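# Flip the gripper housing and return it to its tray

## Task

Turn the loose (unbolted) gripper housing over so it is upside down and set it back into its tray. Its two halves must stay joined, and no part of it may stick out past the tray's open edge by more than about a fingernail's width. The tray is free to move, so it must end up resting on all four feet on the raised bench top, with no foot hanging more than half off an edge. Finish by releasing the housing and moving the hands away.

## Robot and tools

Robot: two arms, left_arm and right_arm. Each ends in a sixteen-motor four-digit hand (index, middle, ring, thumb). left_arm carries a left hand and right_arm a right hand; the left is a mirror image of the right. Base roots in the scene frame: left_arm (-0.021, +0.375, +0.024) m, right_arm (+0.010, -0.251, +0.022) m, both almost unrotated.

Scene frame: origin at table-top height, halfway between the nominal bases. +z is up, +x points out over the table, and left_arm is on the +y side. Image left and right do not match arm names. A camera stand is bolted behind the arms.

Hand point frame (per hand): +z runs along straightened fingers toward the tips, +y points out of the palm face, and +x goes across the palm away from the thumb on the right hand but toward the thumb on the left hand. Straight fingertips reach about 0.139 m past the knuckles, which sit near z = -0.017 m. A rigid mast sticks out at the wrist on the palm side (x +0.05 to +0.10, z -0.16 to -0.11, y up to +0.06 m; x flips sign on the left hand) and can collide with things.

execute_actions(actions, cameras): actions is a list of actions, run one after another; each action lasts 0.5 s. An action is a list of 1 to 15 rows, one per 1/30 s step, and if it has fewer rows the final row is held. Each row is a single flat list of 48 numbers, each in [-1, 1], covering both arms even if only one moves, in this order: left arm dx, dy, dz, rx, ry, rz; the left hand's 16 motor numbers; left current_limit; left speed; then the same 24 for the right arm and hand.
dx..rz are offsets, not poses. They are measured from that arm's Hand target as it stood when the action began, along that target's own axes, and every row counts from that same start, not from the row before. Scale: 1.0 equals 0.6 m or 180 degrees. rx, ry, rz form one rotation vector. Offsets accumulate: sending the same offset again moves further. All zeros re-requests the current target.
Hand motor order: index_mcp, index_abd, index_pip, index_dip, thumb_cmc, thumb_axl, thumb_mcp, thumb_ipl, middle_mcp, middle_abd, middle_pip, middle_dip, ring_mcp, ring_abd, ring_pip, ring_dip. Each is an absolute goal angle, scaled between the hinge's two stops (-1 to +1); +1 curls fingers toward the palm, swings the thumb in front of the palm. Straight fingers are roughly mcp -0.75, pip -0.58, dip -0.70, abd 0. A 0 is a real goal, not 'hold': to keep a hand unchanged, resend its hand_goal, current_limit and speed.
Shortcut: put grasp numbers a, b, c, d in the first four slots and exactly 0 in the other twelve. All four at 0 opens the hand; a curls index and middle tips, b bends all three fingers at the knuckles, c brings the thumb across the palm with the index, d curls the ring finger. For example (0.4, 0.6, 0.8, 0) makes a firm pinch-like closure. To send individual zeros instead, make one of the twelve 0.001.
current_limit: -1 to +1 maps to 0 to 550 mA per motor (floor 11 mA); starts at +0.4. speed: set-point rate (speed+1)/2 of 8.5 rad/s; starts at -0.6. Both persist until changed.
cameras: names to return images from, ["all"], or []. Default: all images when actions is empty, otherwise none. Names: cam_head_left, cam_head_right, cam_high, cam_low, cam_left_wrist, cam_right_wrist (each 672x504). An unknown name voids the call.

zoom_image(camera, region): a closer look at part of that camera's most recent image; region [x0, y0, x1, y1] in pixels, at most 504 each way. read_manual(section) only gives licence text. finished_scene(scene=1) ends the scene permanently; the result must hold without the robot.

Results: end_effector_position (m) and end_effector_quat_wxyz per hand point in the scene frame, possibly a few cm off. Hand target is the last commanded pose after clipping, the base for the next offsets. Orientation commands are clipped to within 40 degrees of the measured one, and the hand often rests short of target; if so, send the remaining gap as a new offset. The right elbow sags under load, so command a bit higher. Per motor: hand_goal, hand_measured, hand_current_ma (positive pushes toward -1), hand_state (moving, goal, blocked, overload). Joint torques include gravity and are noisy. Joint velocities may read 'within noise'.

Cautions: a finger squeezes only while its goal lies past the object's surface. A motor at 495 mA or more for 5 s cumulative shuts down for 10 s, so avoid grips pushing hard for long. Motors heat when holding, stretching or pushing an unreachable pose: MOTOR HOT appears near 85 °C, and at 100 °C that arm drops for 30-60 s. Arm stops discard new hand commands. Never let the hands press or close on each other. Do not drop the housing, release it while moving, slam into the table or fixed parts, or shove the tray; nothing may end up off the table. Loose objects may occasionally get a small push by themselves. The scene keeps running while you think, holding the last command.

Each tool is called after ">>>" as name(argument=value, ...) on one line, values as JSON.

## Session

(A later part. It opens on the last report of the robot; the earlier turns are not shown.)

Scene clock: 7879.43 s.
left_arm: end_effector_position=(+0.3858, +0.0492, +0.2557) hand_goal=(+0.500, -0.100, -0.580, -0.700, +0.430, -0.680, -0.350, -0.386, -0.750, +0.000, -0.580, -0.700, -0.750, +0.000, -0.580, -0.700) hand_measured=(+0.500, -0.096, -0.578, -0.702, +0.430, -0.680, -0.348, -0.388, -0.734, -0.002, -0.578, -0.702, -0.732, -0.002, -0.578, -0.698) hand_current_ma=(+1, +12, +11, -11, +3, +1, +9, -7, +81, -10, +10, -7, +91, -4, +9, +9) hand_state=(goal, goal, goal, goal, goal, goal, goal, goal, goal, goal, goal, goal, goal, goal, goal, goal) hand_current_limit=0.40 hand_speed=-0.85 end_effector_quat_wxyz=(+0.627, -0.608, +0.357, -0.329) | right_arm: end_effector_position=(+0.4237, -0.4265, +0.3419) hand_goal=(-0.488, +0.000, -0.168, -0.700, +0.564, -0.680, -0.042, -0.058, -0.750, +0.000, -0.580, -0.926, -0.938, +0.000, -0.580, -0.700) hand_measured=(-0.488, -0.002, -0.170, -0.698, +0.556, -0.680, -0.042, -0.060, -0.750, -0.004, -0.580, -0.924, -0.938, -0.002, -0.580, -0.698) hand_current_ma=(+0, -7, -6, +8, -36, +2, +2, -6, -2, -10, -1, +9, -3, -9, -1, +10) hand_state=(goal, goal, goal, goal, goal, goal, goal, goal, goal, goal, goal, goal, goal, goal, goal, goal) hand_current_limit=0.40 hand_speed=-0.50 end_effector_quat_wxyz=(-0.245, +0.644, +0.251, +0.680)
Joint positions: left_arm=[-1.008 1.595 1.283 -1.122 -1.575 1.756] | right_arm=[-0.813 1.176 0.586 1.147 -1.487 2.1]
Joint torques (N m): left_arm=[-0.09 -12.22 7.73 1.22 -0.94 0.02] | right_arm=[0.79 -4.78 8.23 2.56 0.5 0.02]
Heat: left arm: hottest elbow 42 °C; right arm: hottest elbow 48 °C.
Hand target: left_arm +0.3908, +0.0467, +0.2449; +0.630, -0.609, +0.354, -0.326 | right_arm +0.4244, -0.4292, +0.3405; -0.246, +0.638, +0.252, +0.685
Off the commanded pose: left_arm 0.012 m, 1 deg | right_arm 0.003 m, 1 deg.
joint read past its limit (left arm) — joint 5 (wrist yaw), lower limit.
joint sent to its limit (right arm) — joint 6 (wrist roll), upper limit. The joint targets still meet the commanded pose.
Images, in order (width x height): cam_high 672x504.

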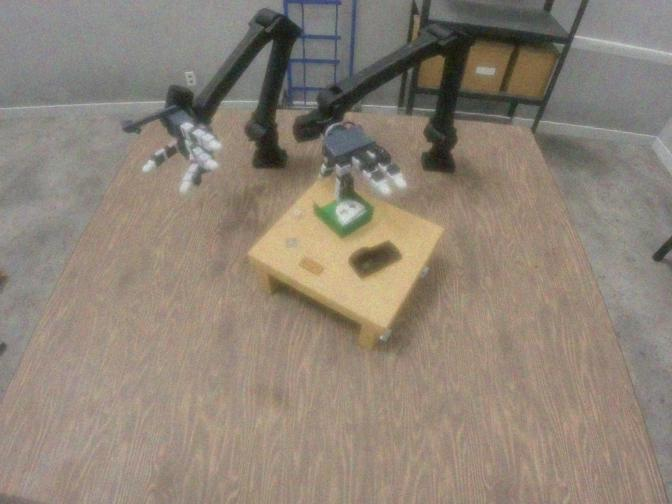

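>>> execute_actions(actions=[[[-0.003,0,0.013,0,0,0,0.5,-0.1,-0.58,-0.7,0.43,-0.68,-0.35,-0.386,-0.75,0.001,-0.58,-0.7,-0.75,0.001,-0.58,-0.7,0.4,-0.85,0,0,0,0,0,0,0,0,0.75,0,0,0,0,0,0,0,0,0,0,0,0,0,0.4,-0.5]],[[-0.003,0,0.013,0,0,0,0.5,-0.1,-0.58,-0.7,0.43,-0.68,-0.35,-0.386,-0.75,0.001,-0.58,-0.7,-0.75,0.001,-0.58,-0.7,0.4,-0.85,0,0,0,0,0,0,0,0,0.75,0,0,0,0,0,0,0,0,0,0,0,0,0,0.4,-0.5]]], cameras=["cam_high"])

>>> zoom_image(camera="cam_high", region=[310, 155, 380, 240])

Scene clock: 7889.63 s.
left_arm: end_effector_position=(+0.3956, +0.0610, +0.2534) hand_goal=(+0.500, -0.100, -0.580, -0.700, +0.430, -0.680, -0.350, -0.386, -0.750, +0.000, -0.580, -0.700, -0.750, +0.000, -0.580, -0.700) hand_measured=(+0.500, -0.096, -0.578, -0.702, +0.430, -0.680, -0.348, -0.388, -0.734, -0.002, -0.578, -0.702, -0.732, -0.002, -0.578, -0.698) hand_current_ma=(+3, +12, +11, -9, +3, +1, +9, -7, +81, -10, +10, -7, +91, -4, +9, +9) hand_state=(goal, goal, goal, goal, goal, goal, goal, goal, goal, goal, goal, goal, goal, goal, goal, goal) hand_current_limit=0.40 hand_speed=-0.85 end_effector_quat_wxyz=(+0.633, -0.613, +0.350, -0.318) | right_arm: end_effector_position=(+0.4237, -0.4265, +0.3419) hand_goal=(-0.488, +0.000, -0.168, -0.700, +0.564, -0.680, -0.042, -0.058, -0.750, +0.000, -0.580, -0.926, -0.938, +0.000, -0.580, -0.700) hand_measured=(-0.488, -0.002, -0.170, -0.698, +0.556, -0.680, -0.042, -0.060, -0.750, -0.004, -0.580, -0.924, -0.938, -0.002, -0.580, -0.698) hand_current_ma=(+0, -7, -6, +8, -36, +2, +2, -6, -2, -10, -1, +9, -3, -9, -1, +10) hand_state=(goal, goal, goal, goal, goal, goal, goal, goal, goal, goal, goal, goal, goal, goal, goal, goal) hand_current_limit=0.40 hand_speed=-0.50 end_effector_quat_wxyz=(-0.245, +0.644, +0.251, +0.680)
Joint positions: left_arm=[-0.978 1.6 1.283 -1.122 -1.575 1.756] | right_arm=[-0.813 1.176 0.586 1.147 -1.487 2.1]
Joint torques (N m): left_arm=[-0.38 -12.34 8.4 0.8 -0.99 -0.11] | right_arm=[0.85 -5.19 8.42 2.54 0.47 -0.02]
Heat: left arm: hottest elbow 41 °C; right arm: hottest elbow 48 °C.
Hand target: left_arm +0.4020, +0.0582, +0.2452; +0.630, -0.609, +0.354, -0.326 | right_arm +0.4244, -0.4292, +0.3405; -0.246, +0.638, +0.252, +0.685
Off the commanded pose: left_arm 0.011 m, 1 deg | right_arm 0.003 m, 1 deg.
joint read past its limit (left arm) — joint 5 (wrist yaw), lower limit.
joint sent to its limit (right arm) — joint 6 (wrist roll), upper limit. The joint targets still meet the commanded pose.
Images, in order (width x height): cam_high 672x504.

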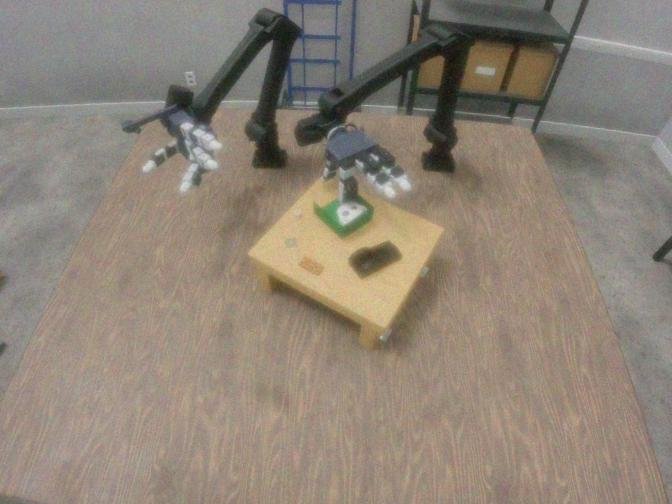

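Scaled by 5.929 from the camera's 672x504 image, which has a finer 960x720 frame.

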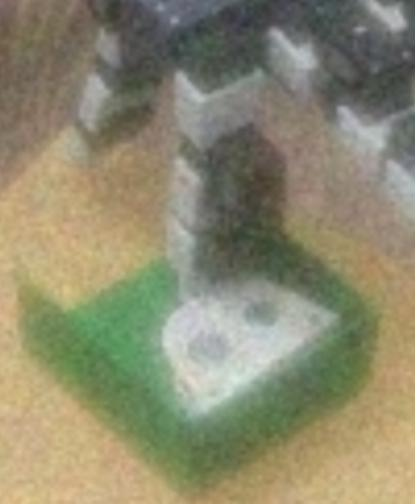

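>>> execute_actions(actions=[[[-0.003,0,0.013,0,0,0,0.5,-0.1,-0.58,-0.7,0.43,-0.68,-0.35,-0.386,-0.75,0.001,-0.58,-0.7,-0.75,0.001,-0.58,-0.7,0.4,-0.85,0,0,0,0,0,0,0,0,0.75,0,0,0,0,0,0,0,0,0,0,0,0,0,0.4,-0.5]]], cameras=["cam_high"])

>>> zoom_image(camera="cam_high", region=[310, 155, 380, 240])

Scene clock: 7898.40 s.
left_arm: end_effector_position=(+0.4002, +0.0665, +0.2523) hand_goal=(+0.500, -0.100, -0.580, -0.700, +0.430, -0.680, -0.350, -0.386, -0.750, +0.000, -0.580, -0.700, -0.750, +0.000, -0.580, -0.700) hand_measured=(+0.506, -0.096, -0.578, -0.700, +0.430, -0.680, -0.348, -0.388, -0.734, -0.002, -0.578, -0.702, -0.732, -0.002, -0.578, -0.698) hand_current_ma=(+31, +12, +13, -3, +3, +1, +9, -7, +81, -10, +10, -7, +91, -4, +9, +9) hand_state=(goal, goal, goal, goal, goal, goal, goal, goal, goal, goal, goal, goal, goal, goal, goal, goal) hand_current_limit=0.40 hand_speed=-0.85 end_effector_quat_wxyz=(+0.635, -0.615, +0.346, -0.314) | right_arm: end_effector_position=(+0.4237, -0.4265, +0.3419) hand_goal=(-0.488, +0.000, -0.168, -0.700, +0.564, -0.680, -0.042, -0.058, -0.750, +0.000, -0.580, -0.926, -0.938, +0.000, -0.580, -0.700) hand_measured=(-0.488, -0.002, -0.170, -0.698, +0.556, -0.680, -0.042, -0.060, -0.750, -0.004, -0.580, -0.924, -0.938, -0.002, -0.580, -0.698) hand_current_ma=(+0, -7, -6, +8, -36, +2, +2, -6, -2, -10, -1, +9, -3, -9, -1, +10) hand_state=(goal, goal, goal, goal, goal, goal, goal, goal, goal, goal, goal, goal, goal, goal, goal, goal) hand_current_limit=0.40 hand_speed=-0.50 end_effector_quat_wxyz=(-0.245, +0.644, +0.251, +0.680)
Joint positions: left_arm=[-0.964 1.602 1.283 -1.121 -1.575 1.756] | right_arm=[-0.813 1.176 0.586 1.147 -1.487 2.1]
Joint torques (N m): left_arm=[0.15 -12.28 8.62 0.66 -1.01 -0.07] | right_arm=[0.56 -4.6 8.17 2.73 0.5 0.01]
Heat: left arm: hottest elbow 41 °C; right arm: hottest elbow 48 °C.
Hand target: left_arm +0.4076, +0.0638, +0.2454; +0.630, -0.609, +0.354, -0.326 | right_arm +0.4244, -0.4292, +0.3405; -0.246, +0.638, +0.252, +0.685
Off the commanded pose: left_arm 0.011 m, 2 deg | right_arm 0.003 m, 1 deg.
joint read past its limit (left arm) — joint 5 (wrist yaw), lower limit.
joint sent to its limit (right arm) — joint 6 (wrist roll), upper limit. The joint targets still meet the commanded pose.
Images, in order (width x height): cam_high 672x504.

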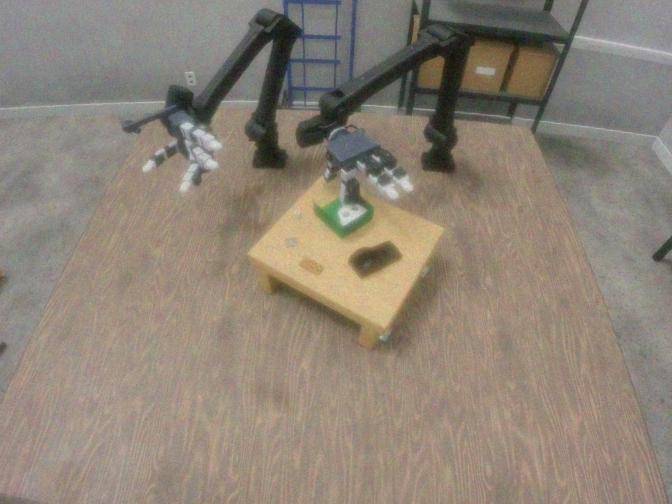

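Scaled by 5.929 from the camera's 672x504 image, which has a finer 960x720 frame.

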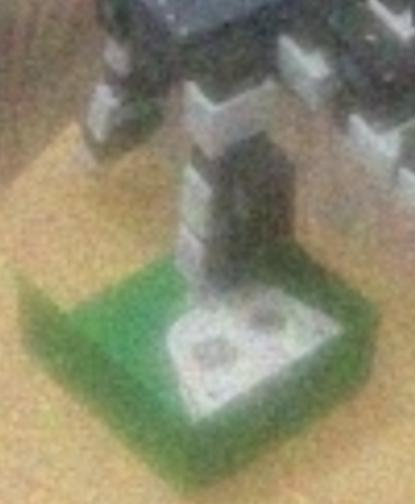

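>>> execute_actions(actions=[[[-0.003,0,0.01,0,0,0,0.5,-0.1,-0.58,-0.7,0.43,-0.68,-0.35,-0.386,-0.75,0.001,-0.58,-0.7,-0.75,0.001,-0.58,-0.7,0.4,-0.85,0,0,0,0,0,0,0,0,0.75,0,0,0,0,0,0,0,0,0,0,0,0,0,0.4,-0.5]]], cameras=["cam_high","cam_low"])

>>> zoom_image(camera="cam_high", region=[310, 155, 380, 240])

>>> zoom_image(camera="cam_low", region=[310, 175, 370, 240])

Scene clock: 7912.53 s.
left_arm: end_effector_position=(+0.4031, +0.0705, +0.2522) hand_goal=(+0.500, -0.100, -0.580, -0.700, +0.430, -0.680, -0.350, -0.386, -0.750, +0.000, -0.580, -0.700, -0.750, +0.000, -0.580, -0.700) hand_measured=(+0.510, -0.098, -0.576, -0.700, +0.430, -0.680, -0.348, -0.388, -0.734, -0.002, -0.578, -0.702, -0.732, -0.002, -0.578, -0.698) hand_current_ma=(+49, +11, +20, +0, +3, +1, +9, -7, +81, -10, +10, -7, +91, -4, +9, +9) hand_state=(goal, goal, goal, goal, goal, goal, goal, goal, goal, goal, goal, goal, goal, goal, goal, goal) hand_current_limit=0.40 hand_speed=-0.85 end_effector_quat_wxyz=(+0.637, -0.617, +0.343, -0.311) | right_arm: end_effector_position=(+0.4237, -0.4265, +0.3419) hand_goal=(-0.488, +0.000, -0.168, -0.700, +0.564, -0.680, -0.042, -0.058, -0.750, +0.000, -0.580, -0.926, -0.938, +0.000, -0.580, -0.700) hand_measured=(-0.488, -0.002, -0.170, -0.698, +0.556, -0.680, -0.042, -0.060, -0.750, -0.004, -0.580, -0.924, -0.938, -0.002, -0.580, -0.698) hand_current_ma=(+0, -7, -6, +8, -36, +2, +2, -6, -2, -10, -1, +9, -3, -9, -1, +10) hand_state=(goal, goal, goal, goal, goal, goal, goal, goal, goal, goal, goal, goal, goal, goal, goal, goal) hand_current_limit=0.40 hand_speed=-0.50 end_effector_quat_wxyz=(-0.245, +0.644, +0.251, +0.680)
Joint positions: left_arm=[-0.954 1.602 1.283 -1.121 -1.575 1.756] | right_arm=[-0.813 1.176 0.586 1.147 -1.487 2.1]
Joint torques (N m): left_arm=[-0.15 -11.87 8.75 0.62 -1.05 -0.1] | right_arm=[0.67 -4.89 8.32 2.56 0.48 0.02]
Heat: left arm: hottest elbow 40 °C; right arm: hottest elbow 48 °C.
Hand target: left_arm +0.4117, +0.0686, +0.2455; +0.630, -0.609, +0.354, -0.326 | right_arm +0.4244, -0.4292, +0.3405; -0.246, +0.638, +0.252, +0.685
Off the commanded pose: left_arm 0.011 m, 3 deg | right_arm 0.003 m, 1 deg.
joint read past its limit (left arm) — joint 5 (wrist yaw), lower limit.
joint sent to its limit (right arm) — joint 6 (wrist roll), upper limit. The joint targets still meet the commanded pose.
Images, in order (width x height): cam_high 672x504, cam_low 672x504.

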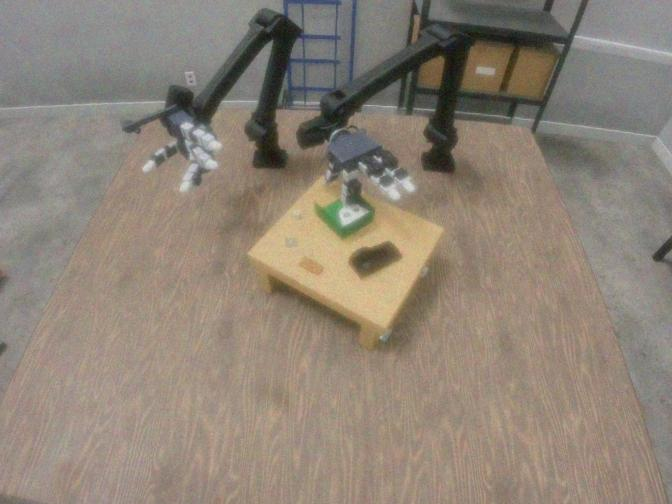

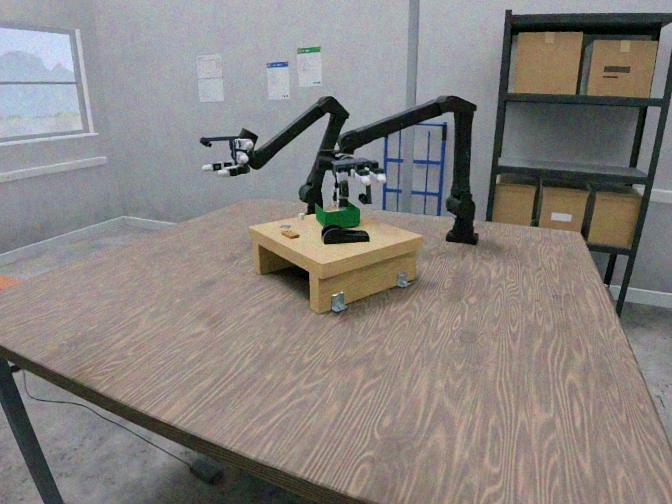

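Scaled by 5.929 from the camera's 672x504 image, which has a finer 960x720 frame.

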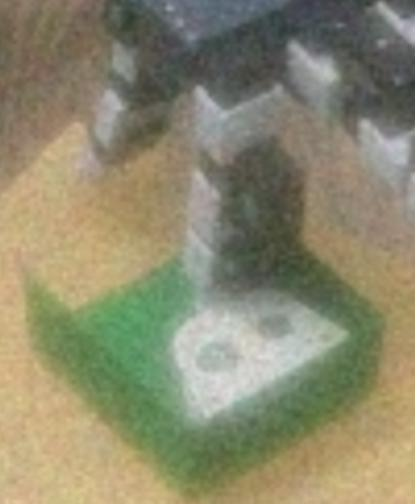

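Scaled by 7.754 from the camera's 672x504 image, which has a finer 960x720 frame.

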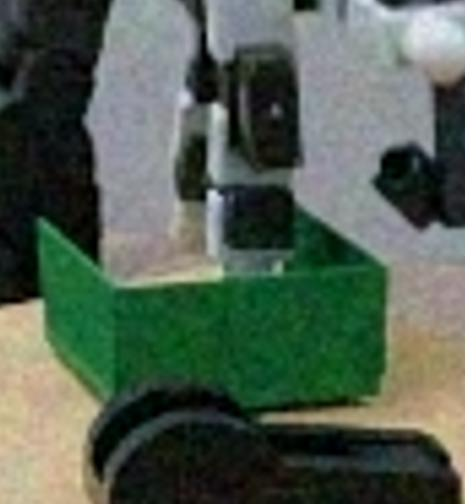

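>>> execute_actions(actions=[[[0.004,0,-0.03,0,0,0,0.5,-0.1,-0.58,-0.7,0.43,-0.68,-0.35,-0.386,-0.75,0.001,-0.58,-0.7,-0.75,0.001,-0.58,-0.7,0.4,-0.85,0,0,0,0,0,0,0,0,0.75,0,0,0,0,0,0,0,0,0,0,0,0,0,0.4,-0.5]],[[0,-0.04,-0.01,0,0,0,0.5,-0.1,-0.58,-0.7,0.43,-0.68,-0.35,-0.386,-0.75,0.001,-0.58,-0.7,-0.75,0.001,-0.58,-0.7,0.4,-0.85,0,0,0,0,0,0,0,0,0.75,0,0,0,0,0,0,0,0,0,0,0,0,0,0.4,-0.5]],[[0,-0.06,0,0,0,0,0.5,-0.1,-0.58,-0.7,0.43,-0.68,-0.35,-0.386,-0.75,0.001,-0.58,-0.7,-0.75,0.001,-0.58,-0.7,0.4,-0.85,0,0,0,0,0,0,0,0,0.75,0,0,0,0,0,0,0,0,0,0,0,0,0,0.4,-0.5]],[[0,-0.06,0,0,0,0,0.5,-0.1,-0.58,-0.7,0.43,-0.68,-0.35,-0.386,-0.75,0.001,-0.58,-0.7,-0.75,0.001,-0.58,-0.7,0.4,-0.85,0,0,0,0,0,0,0,0,0.75,0,0,0,0,0,0,0,0,0,0,0,0,0,0.4,-0.5]],[[-0.088,0,0.088,0,-0.0444,0,0.5,-0.1,-0.58,-0.7,0.43,-0.68,-0.35,-0.386,-0.75,0.001,-0.58,-0.7,-0.75,0.001,-0.58,-0.7,0.4,-0.85,0,0,0,0,0,0,0,0,0.75,0,0,0,0,0,0,0,0,0,0,0,0,0,0.4,-0.5]],[[-0.078,0,0.096,0,-0.0444,0,0.5,-0.1,-0.58,-0.7,0.43,-0.68,-0.35,-0.386,-0.75,0.001,-0.58,-0.7,-0.75,0.001,-0.58,-0.7,0.4,-0.85,0,0,0,0,0,0,0,0,0.75,0,0,0,0,0,0,0,0,0,0,0,0,0,0.4,-0.5]],[[-0.066,0,0.104,0,-0.0444,0,0.5,-0.1,-0.58,-0.7,0.43,-0.68,-0.35,-0.386,-0.75,0.001,-0.58,-0.7,-0.75,0.001,-0.58,-0.7,0.4,-0.85,0,0,0,0,0,0,0,0,0.75,0,0,0,0,0,0,0,0,0,0,0,0,0,0.4,-0.5]],[[-0.055,0,0.11,0,-0.0444,0,0.5,-0.1,-0.58,-0.7,0.43,-0.68,-0.35,-0.386,-0.75,0.001,-0.58,-0.7,-0.75,0.001,-0.58,-0.7,0.4,-0.85,0,0,0,0,0,0,0,0,0.75,0,0,0,0,0,0,0,0,0,0,0,0,0,0.4,-0.5]]], cameras=["cam_head_left","cam_head_right","cam_high"])

>>> zoom_image(camera="cam_head_right", region=[284, 250, 324, 290])

>>> zoom_image(camera="cam_head_left", region=[284, 250, 324, 290])

>>> zoom_image(camera="cam_high", region=[325, 190, 370, 235])

Scene clock: 7937.40 s.
left_arm: end_effector_position=(+0.4482, +0.3421, +0.3456) hand_goal=(+0.500, -0.100, -0.580, -0.700, +0.430, -0.680, -0.350, -0.386, -0.750, +0.000, -0.580, -0.700, -0.750, +0.000, -0.580, -0.700) hand_measured=(+0.500, -0.098, -0.578, -0.700, +0.430, -0.680, -0.348, -0.388, -0.734, -0.002, -0.578, -0.702, -0.732, -0.002, -0.578, -0.698) hand_current_ma=(+5, +9, +10, +0, +3, +1, +6, -7, +81, -10, +10, -7, +91, -4, +9, +9) hand_state=(goal, goal, goal, goal, goal, goal, goal, goal, goal, goal, goal, goal, goal, goal, goal, goal) hand_current_limit=0.40 hand_speed=-0.85 end_effector_quat_wxyz=(+0.694, -0.685, +0.171, -0.142) | right_arm: end_effector_position=(+0.4237, -0.4265, +0.3419) hand_goal=(-0.488, +0.000, -0.168, -0.700, +0.564, -0.680, -0.042, -0.058, -0.750, +0.000, -0.580, -0.926, -0.938, +0.000, -0.580, -0.700) hand_measured=(-0.488, -0.002, -0.170, -0.698, +0.556, -0.680, -0.042, -0.060, -0.750, -0.004, -0.580, -0.924, -0.938, -0.002, -0.580, -0.698) hand_current_ma=(+0, -7, -6, +8, -36, +2, +2, -6, -2, -10, -1, +9, -3, -9, -1, +10) hand_state=(goal, goal, goal, goal, goal, goal, goal, goal, goal, goal, goal, goal, goal, goal, goal, goal) hand_current_limit=0.40 hand_speed=-0.50 end_effector_quat_wxyz=(-0.245, +0.644, +0.251, +0.680)
Joint positions: left_arm=[-0.441 1.387 1.291 -1.226 -1.575 1.862] | right_arm=[-0.813 1.176 0.586 1.147 -1.487 2.1]
Joint torques (N m): left_arm=[-1.03 -12.22 8.66 0.44 -1.03 0.11] | right_arm=[1.38 -5.13 8.43 2.59 0.45 -0.01]
Heat: left arm: hottest elbow 41 °C; right arm: hottest elbow 48 °C.
Hand target: left_arm +0.4454, +0.3411, +0.3530; +0.703, -0.676, +0.167, -0.146 | right_arm +0.4244, -0.4292, +0.3405; -0.246, +0.638, +0.252, +0.685
Off the commanded pose: left_arm 0.008 m, 2 deg | right_arm 0.003 m, 1 deg.
joint read past its limit (left arm) — joint 5 (wrist yaw), lower limit.
joint sent to its limit (left arm) — joint 5 (wrist yaw), lower limit. The joint targets still meet the commanded pose.
joint sent to its limit (right arm) — joint 6 (wrist roll), upper limit. The joint targets still meet the commanded pose.
Images, in order (width x height): cam_head_left 672x504, cam_head_right 672x504, cam_high 672x504.

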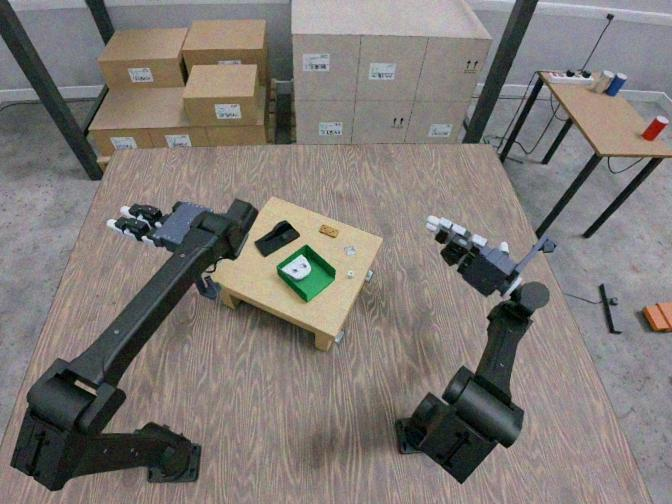

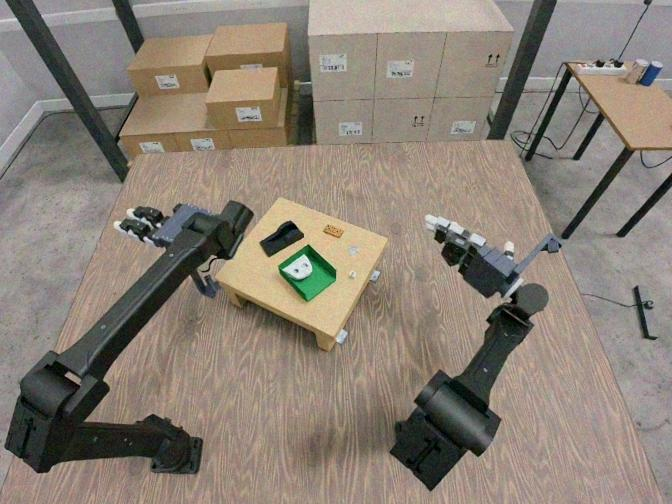

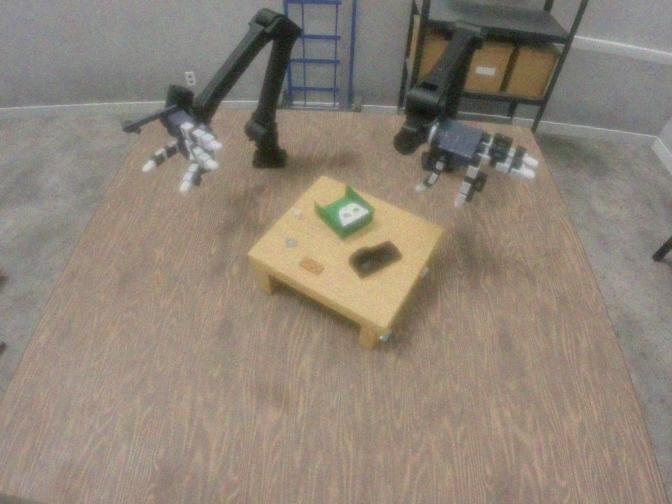

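Scaled by 12.600 from the camera's 672x504 image, which has a finer 960x720 frame.

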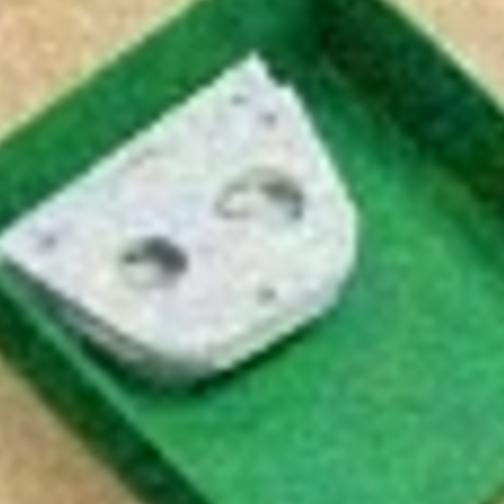

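Scaled by 12.600 from the camera's 672x504 image, which has a finer 960x720 frame.

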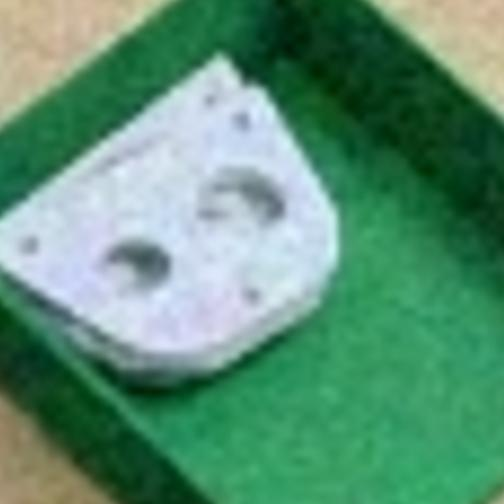

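Scaled by 11.200 from the camera's 672x504 image, which has a finer 960x720 frame.

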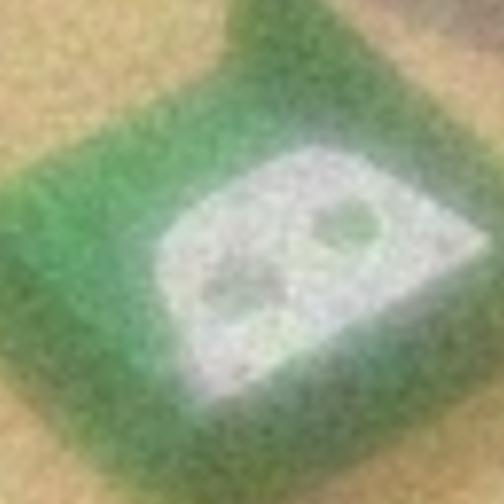

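>>> execute_actions(actions=[[[0.0218,0,-0.061,0,0.0215,0,0.5,-0.1,-0.58,-0.7,0.43,-0.68,-0.35,-0.386,-0.75,0.001,-0.58,-0.7,-0.75,0.001,-0.58,-0.7,0.4,-0.85,0,0,0,0,0,0,0,0,0.75,0,0,0,0,0,0,0,0,0,0,0,0,0,0.4,-0.5]],[[0.026,0,-0.0595,0,0.0215,0,0.5,-0.1,-0.58,-0.7,0.43,-0.68,-0.35,-0.386,-0.75,0.001,-0.58,-0.7,-0.75,0.001,-0.58,-0.7,0.4,-0.85,0,0,0,0,0,0,0,0,0.75,0,0,0,0,0,0,0,0,0,0,0,0,0,0.4,-0.5]],[[0.0298,0,-0.0575,0,0.0215,0,0.5,-0.1,-0.58,-0.7,0.43,-0.68,-0.35,-0.386,-0.75,0.001,-0.58,-0.7,-0.75,0.001,-0.58,-0.7,0.4,-0.85,0,0,0,0,0,0,0,0,0.75,0,0,0,0,0,0,0,0,0,0,0,0,0,0.4,-0.5]],[[0.0337,0,-0.0553,0,0.0215,0,0.5,-0.1,-0.58,-0.7,0.43,-0.68,-0.35,-0.386,-0.75,0.001,-0.58,-0.7,-0.75,0.001,-0.58,-0.7,0.4,-0.85,0,0,0,0,0,0,0,0,0.75,0,0,0,0,0,0,0,0,0,0,0,0,0,0.4,-0.5]],[[0.0373,0,-0.053,0,0.0215,0,0.5,-0.1,-0.58,-0.7,0.43,-0.68,-0.35,-0.386,-0.75,0.001,-0.58,-0.7,-0.75,0.001,-0.58,-0.7,0.4,-0.85,0,0,0,0,0,0,0,0,0.75,0,0,0,0,0,0,0,0,0,0,0,0,0,0.4,-0.5]],[[0.0408,0,-0.0503,0,0.0215,0,0.5,-0.1,-0.58,-0.7,0.43,-0.68,-0.35,-0.386,-0.75,0.001,-0.58,-0.7,-0.75,0.001,-0.58,-0.7,0.4,-0.85,0,0,0,0,0,0,0,0,0.75,0,0,0,0,0,0,0,0,0,0,0,0,0,0.4,-0.5]],[[0.0442,0,-0.0475,0,0.0215,0,0.5,-0.1,-0.58,-0.7,0.43,-0.68,-0.35,-0.386,-0.75,0.001,-0.58,-0.7,-0.75,0.001,-0.58,-0.7,0.4,-0.85,0,0,0,0,0,0,0,0,0.75,0,0,0,0,0,0,0,0,0,0,0,0,0,0.4,-0.5]],[[0.0472,0,-0.0445,0,0.0215,0,0.5,-0.1,-0.58,-0.7,0.43,-0.68,-0.35,-0.386,-0.75,0.001,-0.58,-0.7,-0.75,0.001,-0.58,-0.7,0.4,-0.85,0,0,0,0,0,0,0,0,0.75,0,0,0,0,0,0,0,0,0,0,0,0,0,0.4,-0.5]],[[0,0.03,0,0,0,0,0.5,-0.1,-0.58,-0.7,0.43,-0.68,-0.35,-0.386,-0.75,0.001,-0.58,-0.7,-0.75,0.001,-0.58,-0.7,0.4,-0.85,0,0,0,0,0,0,0,0,0.75,0,0,0,0,0,0,0,0,0,0,0,0,0,0.4,-0.5]],[[0,0.035,0,0,0,0,0.5,-0.1,-0.58,-0.7,0.43,-0.68,-0.35,-0.386,-0.75,0.001,-0.58,-0.7,-0.75,0.001,-0.58,-0.7,0.4,-0.85,0,0,0,0,0,0,0,0,0.75,0,0,0,0,0,0,0,0,0,0,0,0,0,0.4,-0.5]]], cameras=["cam_high","cam_low"])

>>> zoom_image(camera="cam_high", region=[310, 155, 380, 240])

>>> zoom_image(camera="cam_low", region=[310, 155, 370, 230])

Scene clock: 7981.80 s.
left_arm: end_effector_position=(+0.4068, +0.0394, +0.3116) hand_goal=(+0.500, -0.100, -0.580, -0.700, +0.430, -0.680, -0.350, -0.386, -0.750, +0.000, -0.580, -0.700, -0.750, +0.000, -0.580, -0.700) hand_measured=(+0.500, -0.098, -0.578, -0.700, +0.430, -0.680, -0.348, -0.388, -0.734, -0.002, -0.578, -0.702, -0.732, -0.002, -0.578, -0.698) hand_current_ma=(+2, +9, +9, +0, +4, +1, +6, -7, +81, -10, +10, -7, +91, -4, +9, +9) hand_state=(goal, goal, goal, goal, goal, goal, goal, goal, goal, goal, goal, goal, goal, goal, goal, goal) hand_current_limit=0.40 hand_speed=-0.85 end_effector_quat_wxyz=(+0.634, -0.610, +0.355, -0.315) | right_arm: end_effector_position=(+0.4237, -0.4265, +0.3419) hand_goal=(-0.488, +0.000, -0.168, -0.700, +0.564, -0.680, -0.042, -0.058, -0.750, +0.000, -0.580, -0.926, -0.938, +0.000, -0.580, -0.700) hand_measured=(-0.488, -0.002, -0.170, -0.698, +0.556, -0.680, -0.042, -0.060, -0.750, -0.004, -0.580, -0.924, -0.938, -0.002, -0.580, -0.698) hand_current_ma=(+0, -7, -6, +8, -36, +2, +2, -6, -2, -10, -1, +9, -3, -9, -1, +10) hand_state=(goal, goal, goal, goal, goal, goal, goal, goal, goal, goal, goal, goal, goal, goal, goal, goal) hand_current_limit=0.40 hand_speed=-0.50 end_effector_quat_wxyz=(-0.245, +0.644, +0.251, +0.680)
Joint positions: left_arm=[-0.983 1.609 1.449 -1.182 -1.575 1.866] | right_arm=[-0.813 1.176 0.586 1.147 -1.487 2.1]
Joint torques (N m): left_arm=[-0.67 -13.22 8.03 1.57 -0.94 -0.13] | right_arm=[1.03 -4.89 8.25 2.63 0.49 -0.01]
Heat: left arm: hottest elbow 43 °C; right arm: hottest elbow 48 °C.
Hand target: left_arm +0.4124, +0.0337, +0.3011; +0.633, -0.612, +0.349, -0.321 | right_arm +0.4244, -0.4292, +0.3405; -0.246, +0.638, +0.252, +0.685
Off the commanded pose: left_arm 0.013 m, 1 deg | right_arm 0.003 m, 1 deg.
joint read past its limit (left arm) — joint 5 (wrist yaw), lower limit.
joint sent to its limit (right arm) — joint 6 (wrist roll), upper limit. The joint targets still meet the commanded pose.
Images, in order (width x height): cam_high 672x504, cam_low 672x504.

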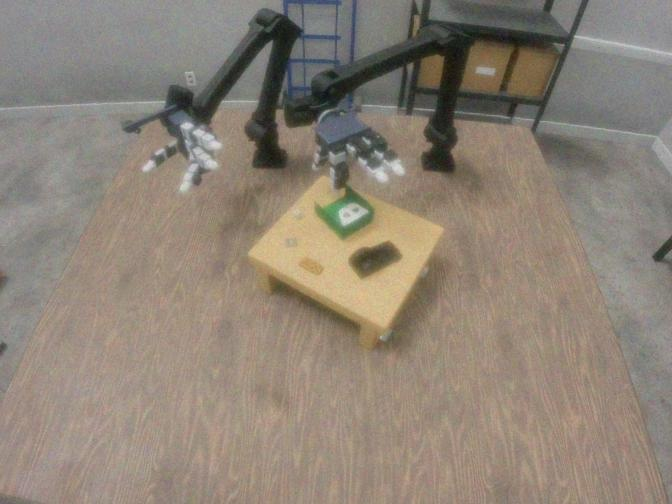

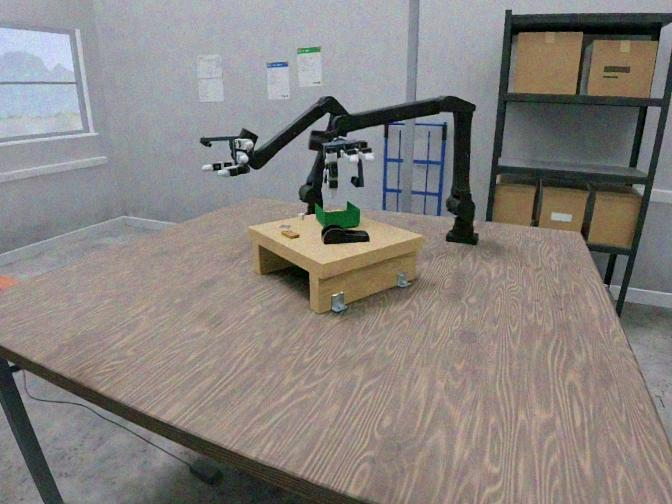

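Scaled by 5.929 from the camera's 672x504 image, which has a finer 960x720 frame.

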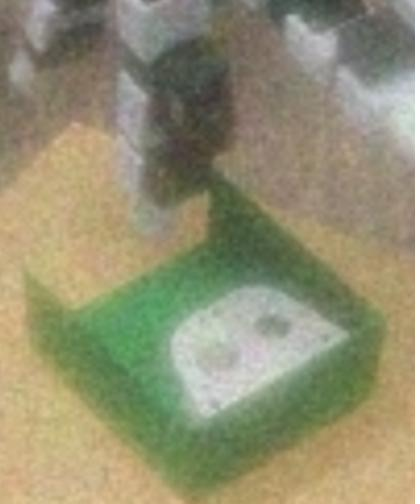

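Scaled by 6.720 from the camera's 672x504 image, which has a finer 960x720 frame.

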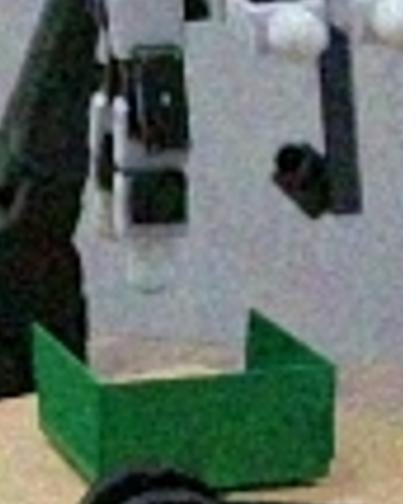

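>>> execute_actions(actions=[[[0,0.04,0,0,0,0,0.5,-0.1,-0.58,-0.7,0.43,-0.68,-0.35,-0.386,-0.75,0.001,-0.58,-0.7,-0.75,0.001,-0.58,-0.7,0.4,-0.85,0,0,0,0,0,0,0,0,0.75,0,0,0,0,0,0,0,0,0,0,0,0,0,0.4,-0.5]],[[0,0.03,0,0,0,0,0.5,-0.1,-0.58,-0.7,0.43,-0.68,-0.35,-0.386,-0.75,0.001,-0.58,-0.7,-0.75,0.001,-0.58,-0.7,0.4,-0.85,0,0,0,0,0,0,0,0,0.75,0,0,0,0,0,0,0,0,0,0,0,0,0,0.4,-0.5]],[[0,0.026,0,0,0,0,0.5,-0.1,-0.58,-0.7,0.43,-0.68,-0.35,-0.386,-0.75,0.001,-0.58,-0.7,-0.75,0.001,-0.58,-0.7,0.4,-0.85,0,0,0,0,0,0,0,0,0.75,0,0,0,0,0,0,0,0,0,0,0,0,0,0.4,-0.5]]], cameras=["cam_high"])

>>> zoom_image(camera="cam_high", region=[310, 155, 380, 240])

Scene clock: 7998.13 s.
left_arm: end_effector_position=(+0.4063, +0.0402, +0.2540) hand_goal=(+0.500, -0.100, -0.580, -0.700, +0.430, -0.680, -0.350, -0.386, -0.750, +0.000, -0.580, -0.700, -0.750, +0.000, -0.580, -0.700) hand_measured=(+0.500, -0.098, -0.578, -0.700, +0.430, -0.680, -0.348, -0.388, -0.734, -0.002, -0.578, -0.702, -0.732, -0.002, -0.578, -0.698) hand_current_ma=(+2, +9, +9, +0, +4, +1, +6, -7, +81, -10, +10, -7, +91, -4, +9, +9) hand_state=(goal, goal, goal, goal, goal, goal, goal, goal, goal, goal, goal, goal, goal, goal, goal, goal) hand_current_limit=0.40 hand_speed=-0.85 end_effector_quat_wxyz=(+0.634, -0.610, +0.355, -0.316) | right_arm: end_effector_position=(+0.4237, -0.4265, +0.3419) hand_goal=(-0.488, +0.000, -0.168, -0.700, +0.564, -0.680, -0.042, -0.058, -0.750, +0.000, -0.580, -0.926, -0.938, +0.000, -0.580, -0.700) hand_measured=(-0.488, -0.002, -0.170, -0.698, +0.556, -0.680, -0.042, -0.060, -0.750, -0.004, -0.580, -0.924, -0.938, -0.002, -0.580, -0.698) hand_current_ma=(+0, -7, -6, +8, -36, +2, +2, -6, -2, -10, -1, +9, -3, -9, -1, +10) hand_state=(goal, goal, goal, goal, goal, goal, goal, goal, goal, goal, goal, goal, goal, goal, goal, goal) hand_current_limit=0.40 hand_speed=-0.50 end_effector_quat_wxyz=(-0.245, +0.644, +0.251, +0.680)
Joint positions: left_arm=[-0.983 1.652 1.349 -1.104 -1.575 1.8] | right_arm=[-0.813 1.176 0.586 1.147 -1.487 2.1]
Joint torques (N m): left_arm=[-0.56 -13.33 7.75 1.36 -0.99 -0.12] | right_arm=[1.26 -5.01 8.14 2.56 0.48 0.01]
Heat: left arm: hottest elbow 43 °C; right arm: hottest elbow 48 °C.
Hand target: left_arm +0.4112, +0.0362, +0.2435; +0.633, -0.612, +0.349, -0.321 | right_arm +0.4244, -0.4292, +0.3405; -0.246, +0.638, +0.252, +0.685
Off the commanded pose: left_arm 0.012 m, 1 deg | right_arm 0.003 m, 1 deg.
joint read past its limit (left arm) — joint 5 (wrist yaw), lower limit.
joint sent to its limit (right arm) — joint 6 (wrist roll), upper limit. The joint targets still meet the commanded pose.
Images, in order (width x height): cam_high 672x504.

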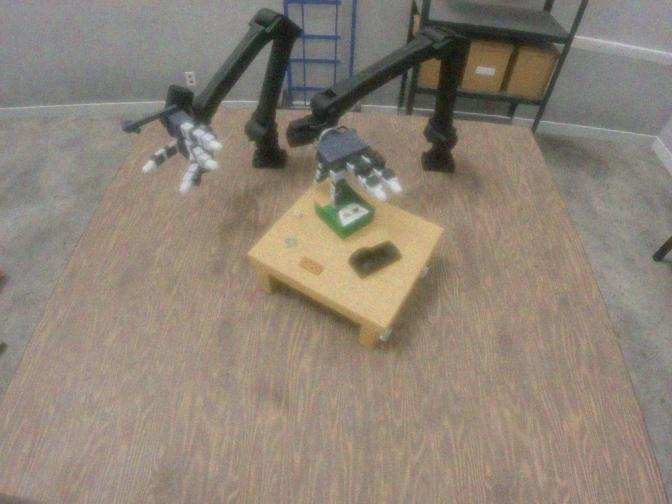

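Scaled by 5.929 from the camera's 672x504 image, which has a finer 960x720 frame.

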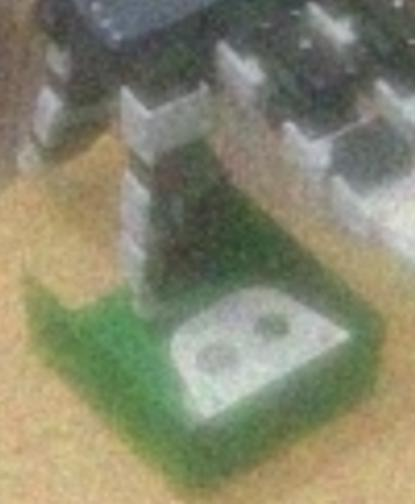

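>>> execute_actions(actions=[[[-0.0025,0,0.015,0,0,0,0.5,-0.1,-0.58,-0.7,0.43,-0.68,-0.35,-0.386,-0.75,0.001,-0.58,-0.7,-0.75,0.001,-0.58,-0.7,0.4,-0.85,0,0,0,0,0,0,0,0,0.75,0,0,0,0,0,0,0,0,0,0,0,0,0,0.4,-0.5]],[[-0.0025,0,0.013,0,0,0,0.5,-0.1,-0.58,-0.7,0.43,-0.68,-0.35,-0.386,-0.75,0.001,-0.58,-0.7,-0.75,0.001,-0.58,-0.7,0.4,-0.85,0,0,0,0,0,0,0,0,0.75,0,0,0,0,0,0,0,0,0,0,0,0,0,0.4,-0.5]]], cameras=["cam_high"])

>>> zoom_image(camera="cam_high", region=[310, 155, 380, 240])

Scene clock: 8005.73 s.
left_arm: end_effector_position=(+0.4160, +0.0514, +0.2525) hand_goal=(+0.500, -0.100, -0.580, -0.700, +0.430, -0.680, -0.350, -0.386, -0.750, +0.000, -0.580, -0.700, -0.750, +0.000, -0.580, -0.700) hand_measured=(+0.504, -0.098, -0.578, -0.700, +0.430, -0.680, -0.348, -0.388, -0.734, -0.002, -0.578, -0.702, -0.732, -0.002, -0.578, -0.698) hand_current_ma=(+21, +9, +10, +0, +4, +1, +6, -7, +81, -10, +10, -7, +91, -4, +9, +9) hand_state=(goal, goal, goal, goal, goal, goal, goal, goal, goal, goal, goal, goal, goal, goal, goal, goal) hand_current_limit=0.40 hand_speed=-0.85 end_effector_quat_wxyz=(+0.638, -0.615, +0.345, -0.309) | right_arm: end_effector_position=(+0.4237, -0.4265, +0.3419) hand_goal=(-0.488, +0.000, -0.168, -0.700, +0.564, -0.680, -0.042, -0.058, -0.750, +0.000, -0.580, -0.926, -0.938, +0.000, -0.580, -0.700) hand_measured=(-0.488, -0.002, -0.170, -0.698, +0.556, -0.680, -0.042, -0.060, -0.750, -0.004, -0.580, -0.924, -0.938, -0.002, -0.580, -0.698) hand_current_ma=(+0, -7, -6, +8, -36, +2, +2, -6, -2, -10, -1, +9, -3, -9, -1, +10) hand_state=(goal, goal, goal, goal, goal, goal, goal, goal, goal, goal, goal, goal, goal, goal, goal, goal) hand_current_limit=0.40 hand_speed=-0.50 end_effector_quat_wxyz=(-0.245, +0.644, +0.251, +0.680)
Joint positions: left_arm=[-0.955 1.655 1.349 -1.104 -1.575 1.793] | right_arm=[-0.813 1.176 0.586 1.147 -1.487 2.1]
Joint torques (N m): left_arm=[-0.15 -12.92 8.5 0.98 -0.98 -0.13] | right_arm=[0.56 -4.84 8.4 2.8 0.5 0.02]
Heat: left arm: hottest elbow 42 °C; right arm: hottest elbow 48 °C.
Hand target: left_arm +0.4236, +0.0480, +0.2439; +0.633, -0.612, +0.349, -0.321 | right_arm +0.4244, -0.4292, +0.3405; -0.246, +0.638, +0.252, +0.685
Off the commanded pose: left_arm 0.012 m, 2 deg | right_arm 0.003 m, 1 deg.
joint read past its limit (left arm) — joint 5 (wrist yaw), lower limit.
joint sent to its limit (right arm) — joint 6 (wrist roll), upper limit. The joint targets still meet the commanded pose.
Images, in order (width x height): cam_high 672x504.

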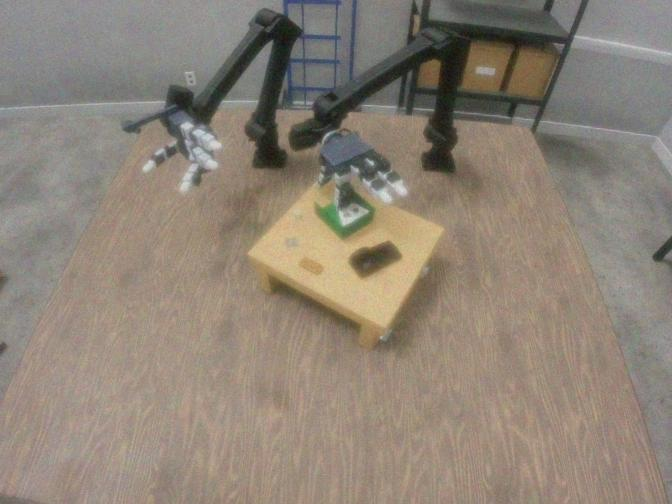

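Scaled by 5.929 from the camera's 672x504 image, which has a finer 960x720 frame.

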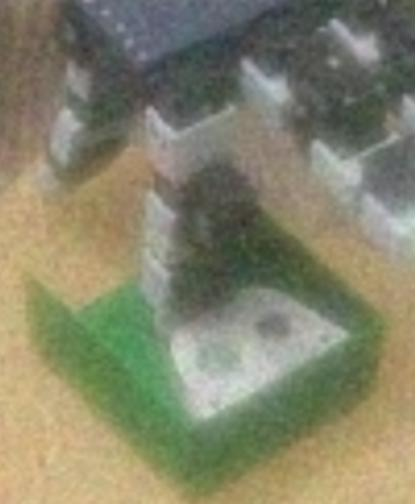

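>>> execute_actions(actions=[[[-0.002,0,0.011,0,0,0,0.5,-0.1,-0.58,-0.7,0.43,-0.68,-0.35,-0.386,-0.75,0.001,-0.58,-0.7,-0.75,0.001,-0.58,-0.7,0.4,-0.85,0,0,0,0,0,0,0,0,0.75,0,0,0,0,0,0,0,0,0,0,0,0,0,0.4,-0.5]]], cameras=["cam_high"])

>>> zoom_image(camera="cam_high", region=[310, 155, 380, 240])

Scene clock: 8011.13 s.
left_arm: end_effector_position=(+0.4194, +0.0544, +0.2521) hand_goal=(+0.500, -0.100, -0.580, -0.700, +0.430, -0.680, -0.350, -0.386, -0.750, +0.000, -0.580, -0.700, -0.750, +0.000, -0.580, -0.700) hand_measured=(+0.512, -0.098, -0.574, -0.700, +0.430, -0.680, -0.348, -0.388, -0.734, -0.002, -0.578, -0.702, -0.732, -0.002, -0.578, -0.698) hand_current_ma=(+55, +9, +24, +1, +4, +1, +6, -7, +81, -10, +10, -7, +91, -4, +9, +9) hand_state=(goal, goal, goal, goal, goal, goal, goal, goal, goal, goal, goal, goal, goal, goal, goal, goal) hand_current_limit=0.40 hand_speed=-0.85 end_effector_quat_wxyz=(+0.638, -0.619, +0.339, -0.309) | right_arm: end_effector_position=(+0.4237, -0.4265, +0.3419) hand_goal=(-0.488, +0.000, -0.168, -0.700, +0.564, -0.680, -0.042, -0.058, -0.750, +0.000, -0.580, -0.926, -0.938, +0.000, -0.580, -0.700) hand_measured=(-0.488, -0.002, -0.170, -0.698, +0.556, -0.680, -0.042, -0.060, -0.750, -0.004, -0.580, -0.924, -0.938, -0.002, -0.580, -0.698) hand_current_ma=(+0, -7, -6, +8, -36, +2, +2, -6, -2, -10, -1, +9, -3, -9, -1, +10) hand_state=(goal, goal, goal, goal, goal, goal, goal, goal, goal, goal, goal, goal, goal, goal, goal, goal) hand_current_limit=0.40 hand_speed=-0.50 end_effector_quat_wxyz=(-0.245, +0.644, +0.251, +0.680)
Joint positions: left_arm=[-0.946 1.656 1.349 -1.104 -1.575 1.782] | right_arm=[-0.813 1.176 0.586 1.147 -1.487 2.1]
Joint torques (N m): left_arm=[0.09 -13.22 8.81 0.88 -1 -0.12] | right_arm=[0.67 -4.89 8.21 2.73 0.45 0.01]
Heat: left arm: hottest elbow 42 °C; right arm: hottest elbow 48 °C.
Hand target: left_arm +0.4285, +0.0527, +0.2439; +0.633, -0.612, +0.349, -0.321 | right_arm +0.4244, -0.4292, +0.3405; -0.246, +0.638, +0.252, +0.685
Off the commanded pose: left_arm 0.012 m, 2 deg | right_arm 0.003 m, 1 deg.
joint read past its limit (left arm) — joint 5 (wrist yaw), lower limit.
joint sent to its limit (right arm) — joint 6 (wrist roll), upper limit. The joint targets still meet the commanded pose.
Images, in order (width x height): cam_high 672x504.

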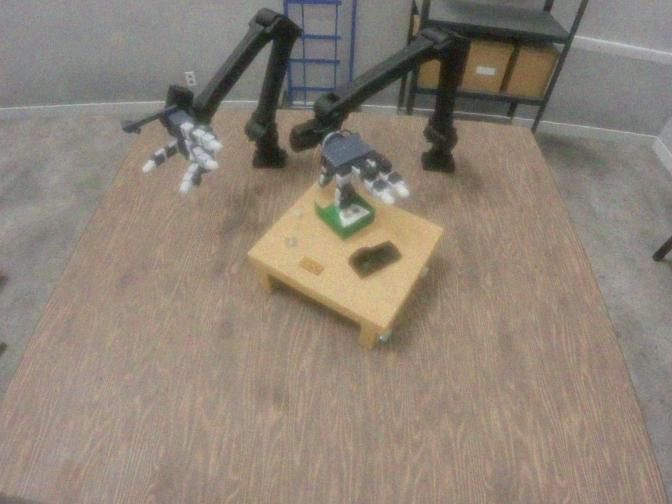

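Scaled by 5.929 from the camera's 672x504 image, which has a finer 960x720 frame.

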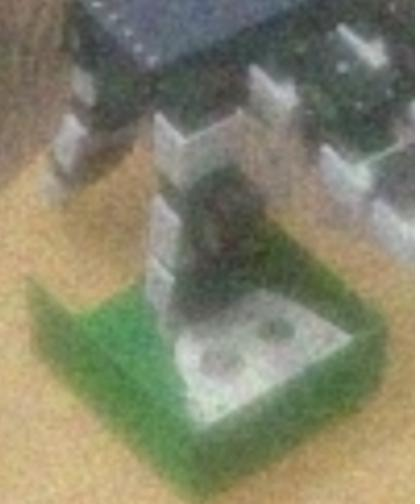

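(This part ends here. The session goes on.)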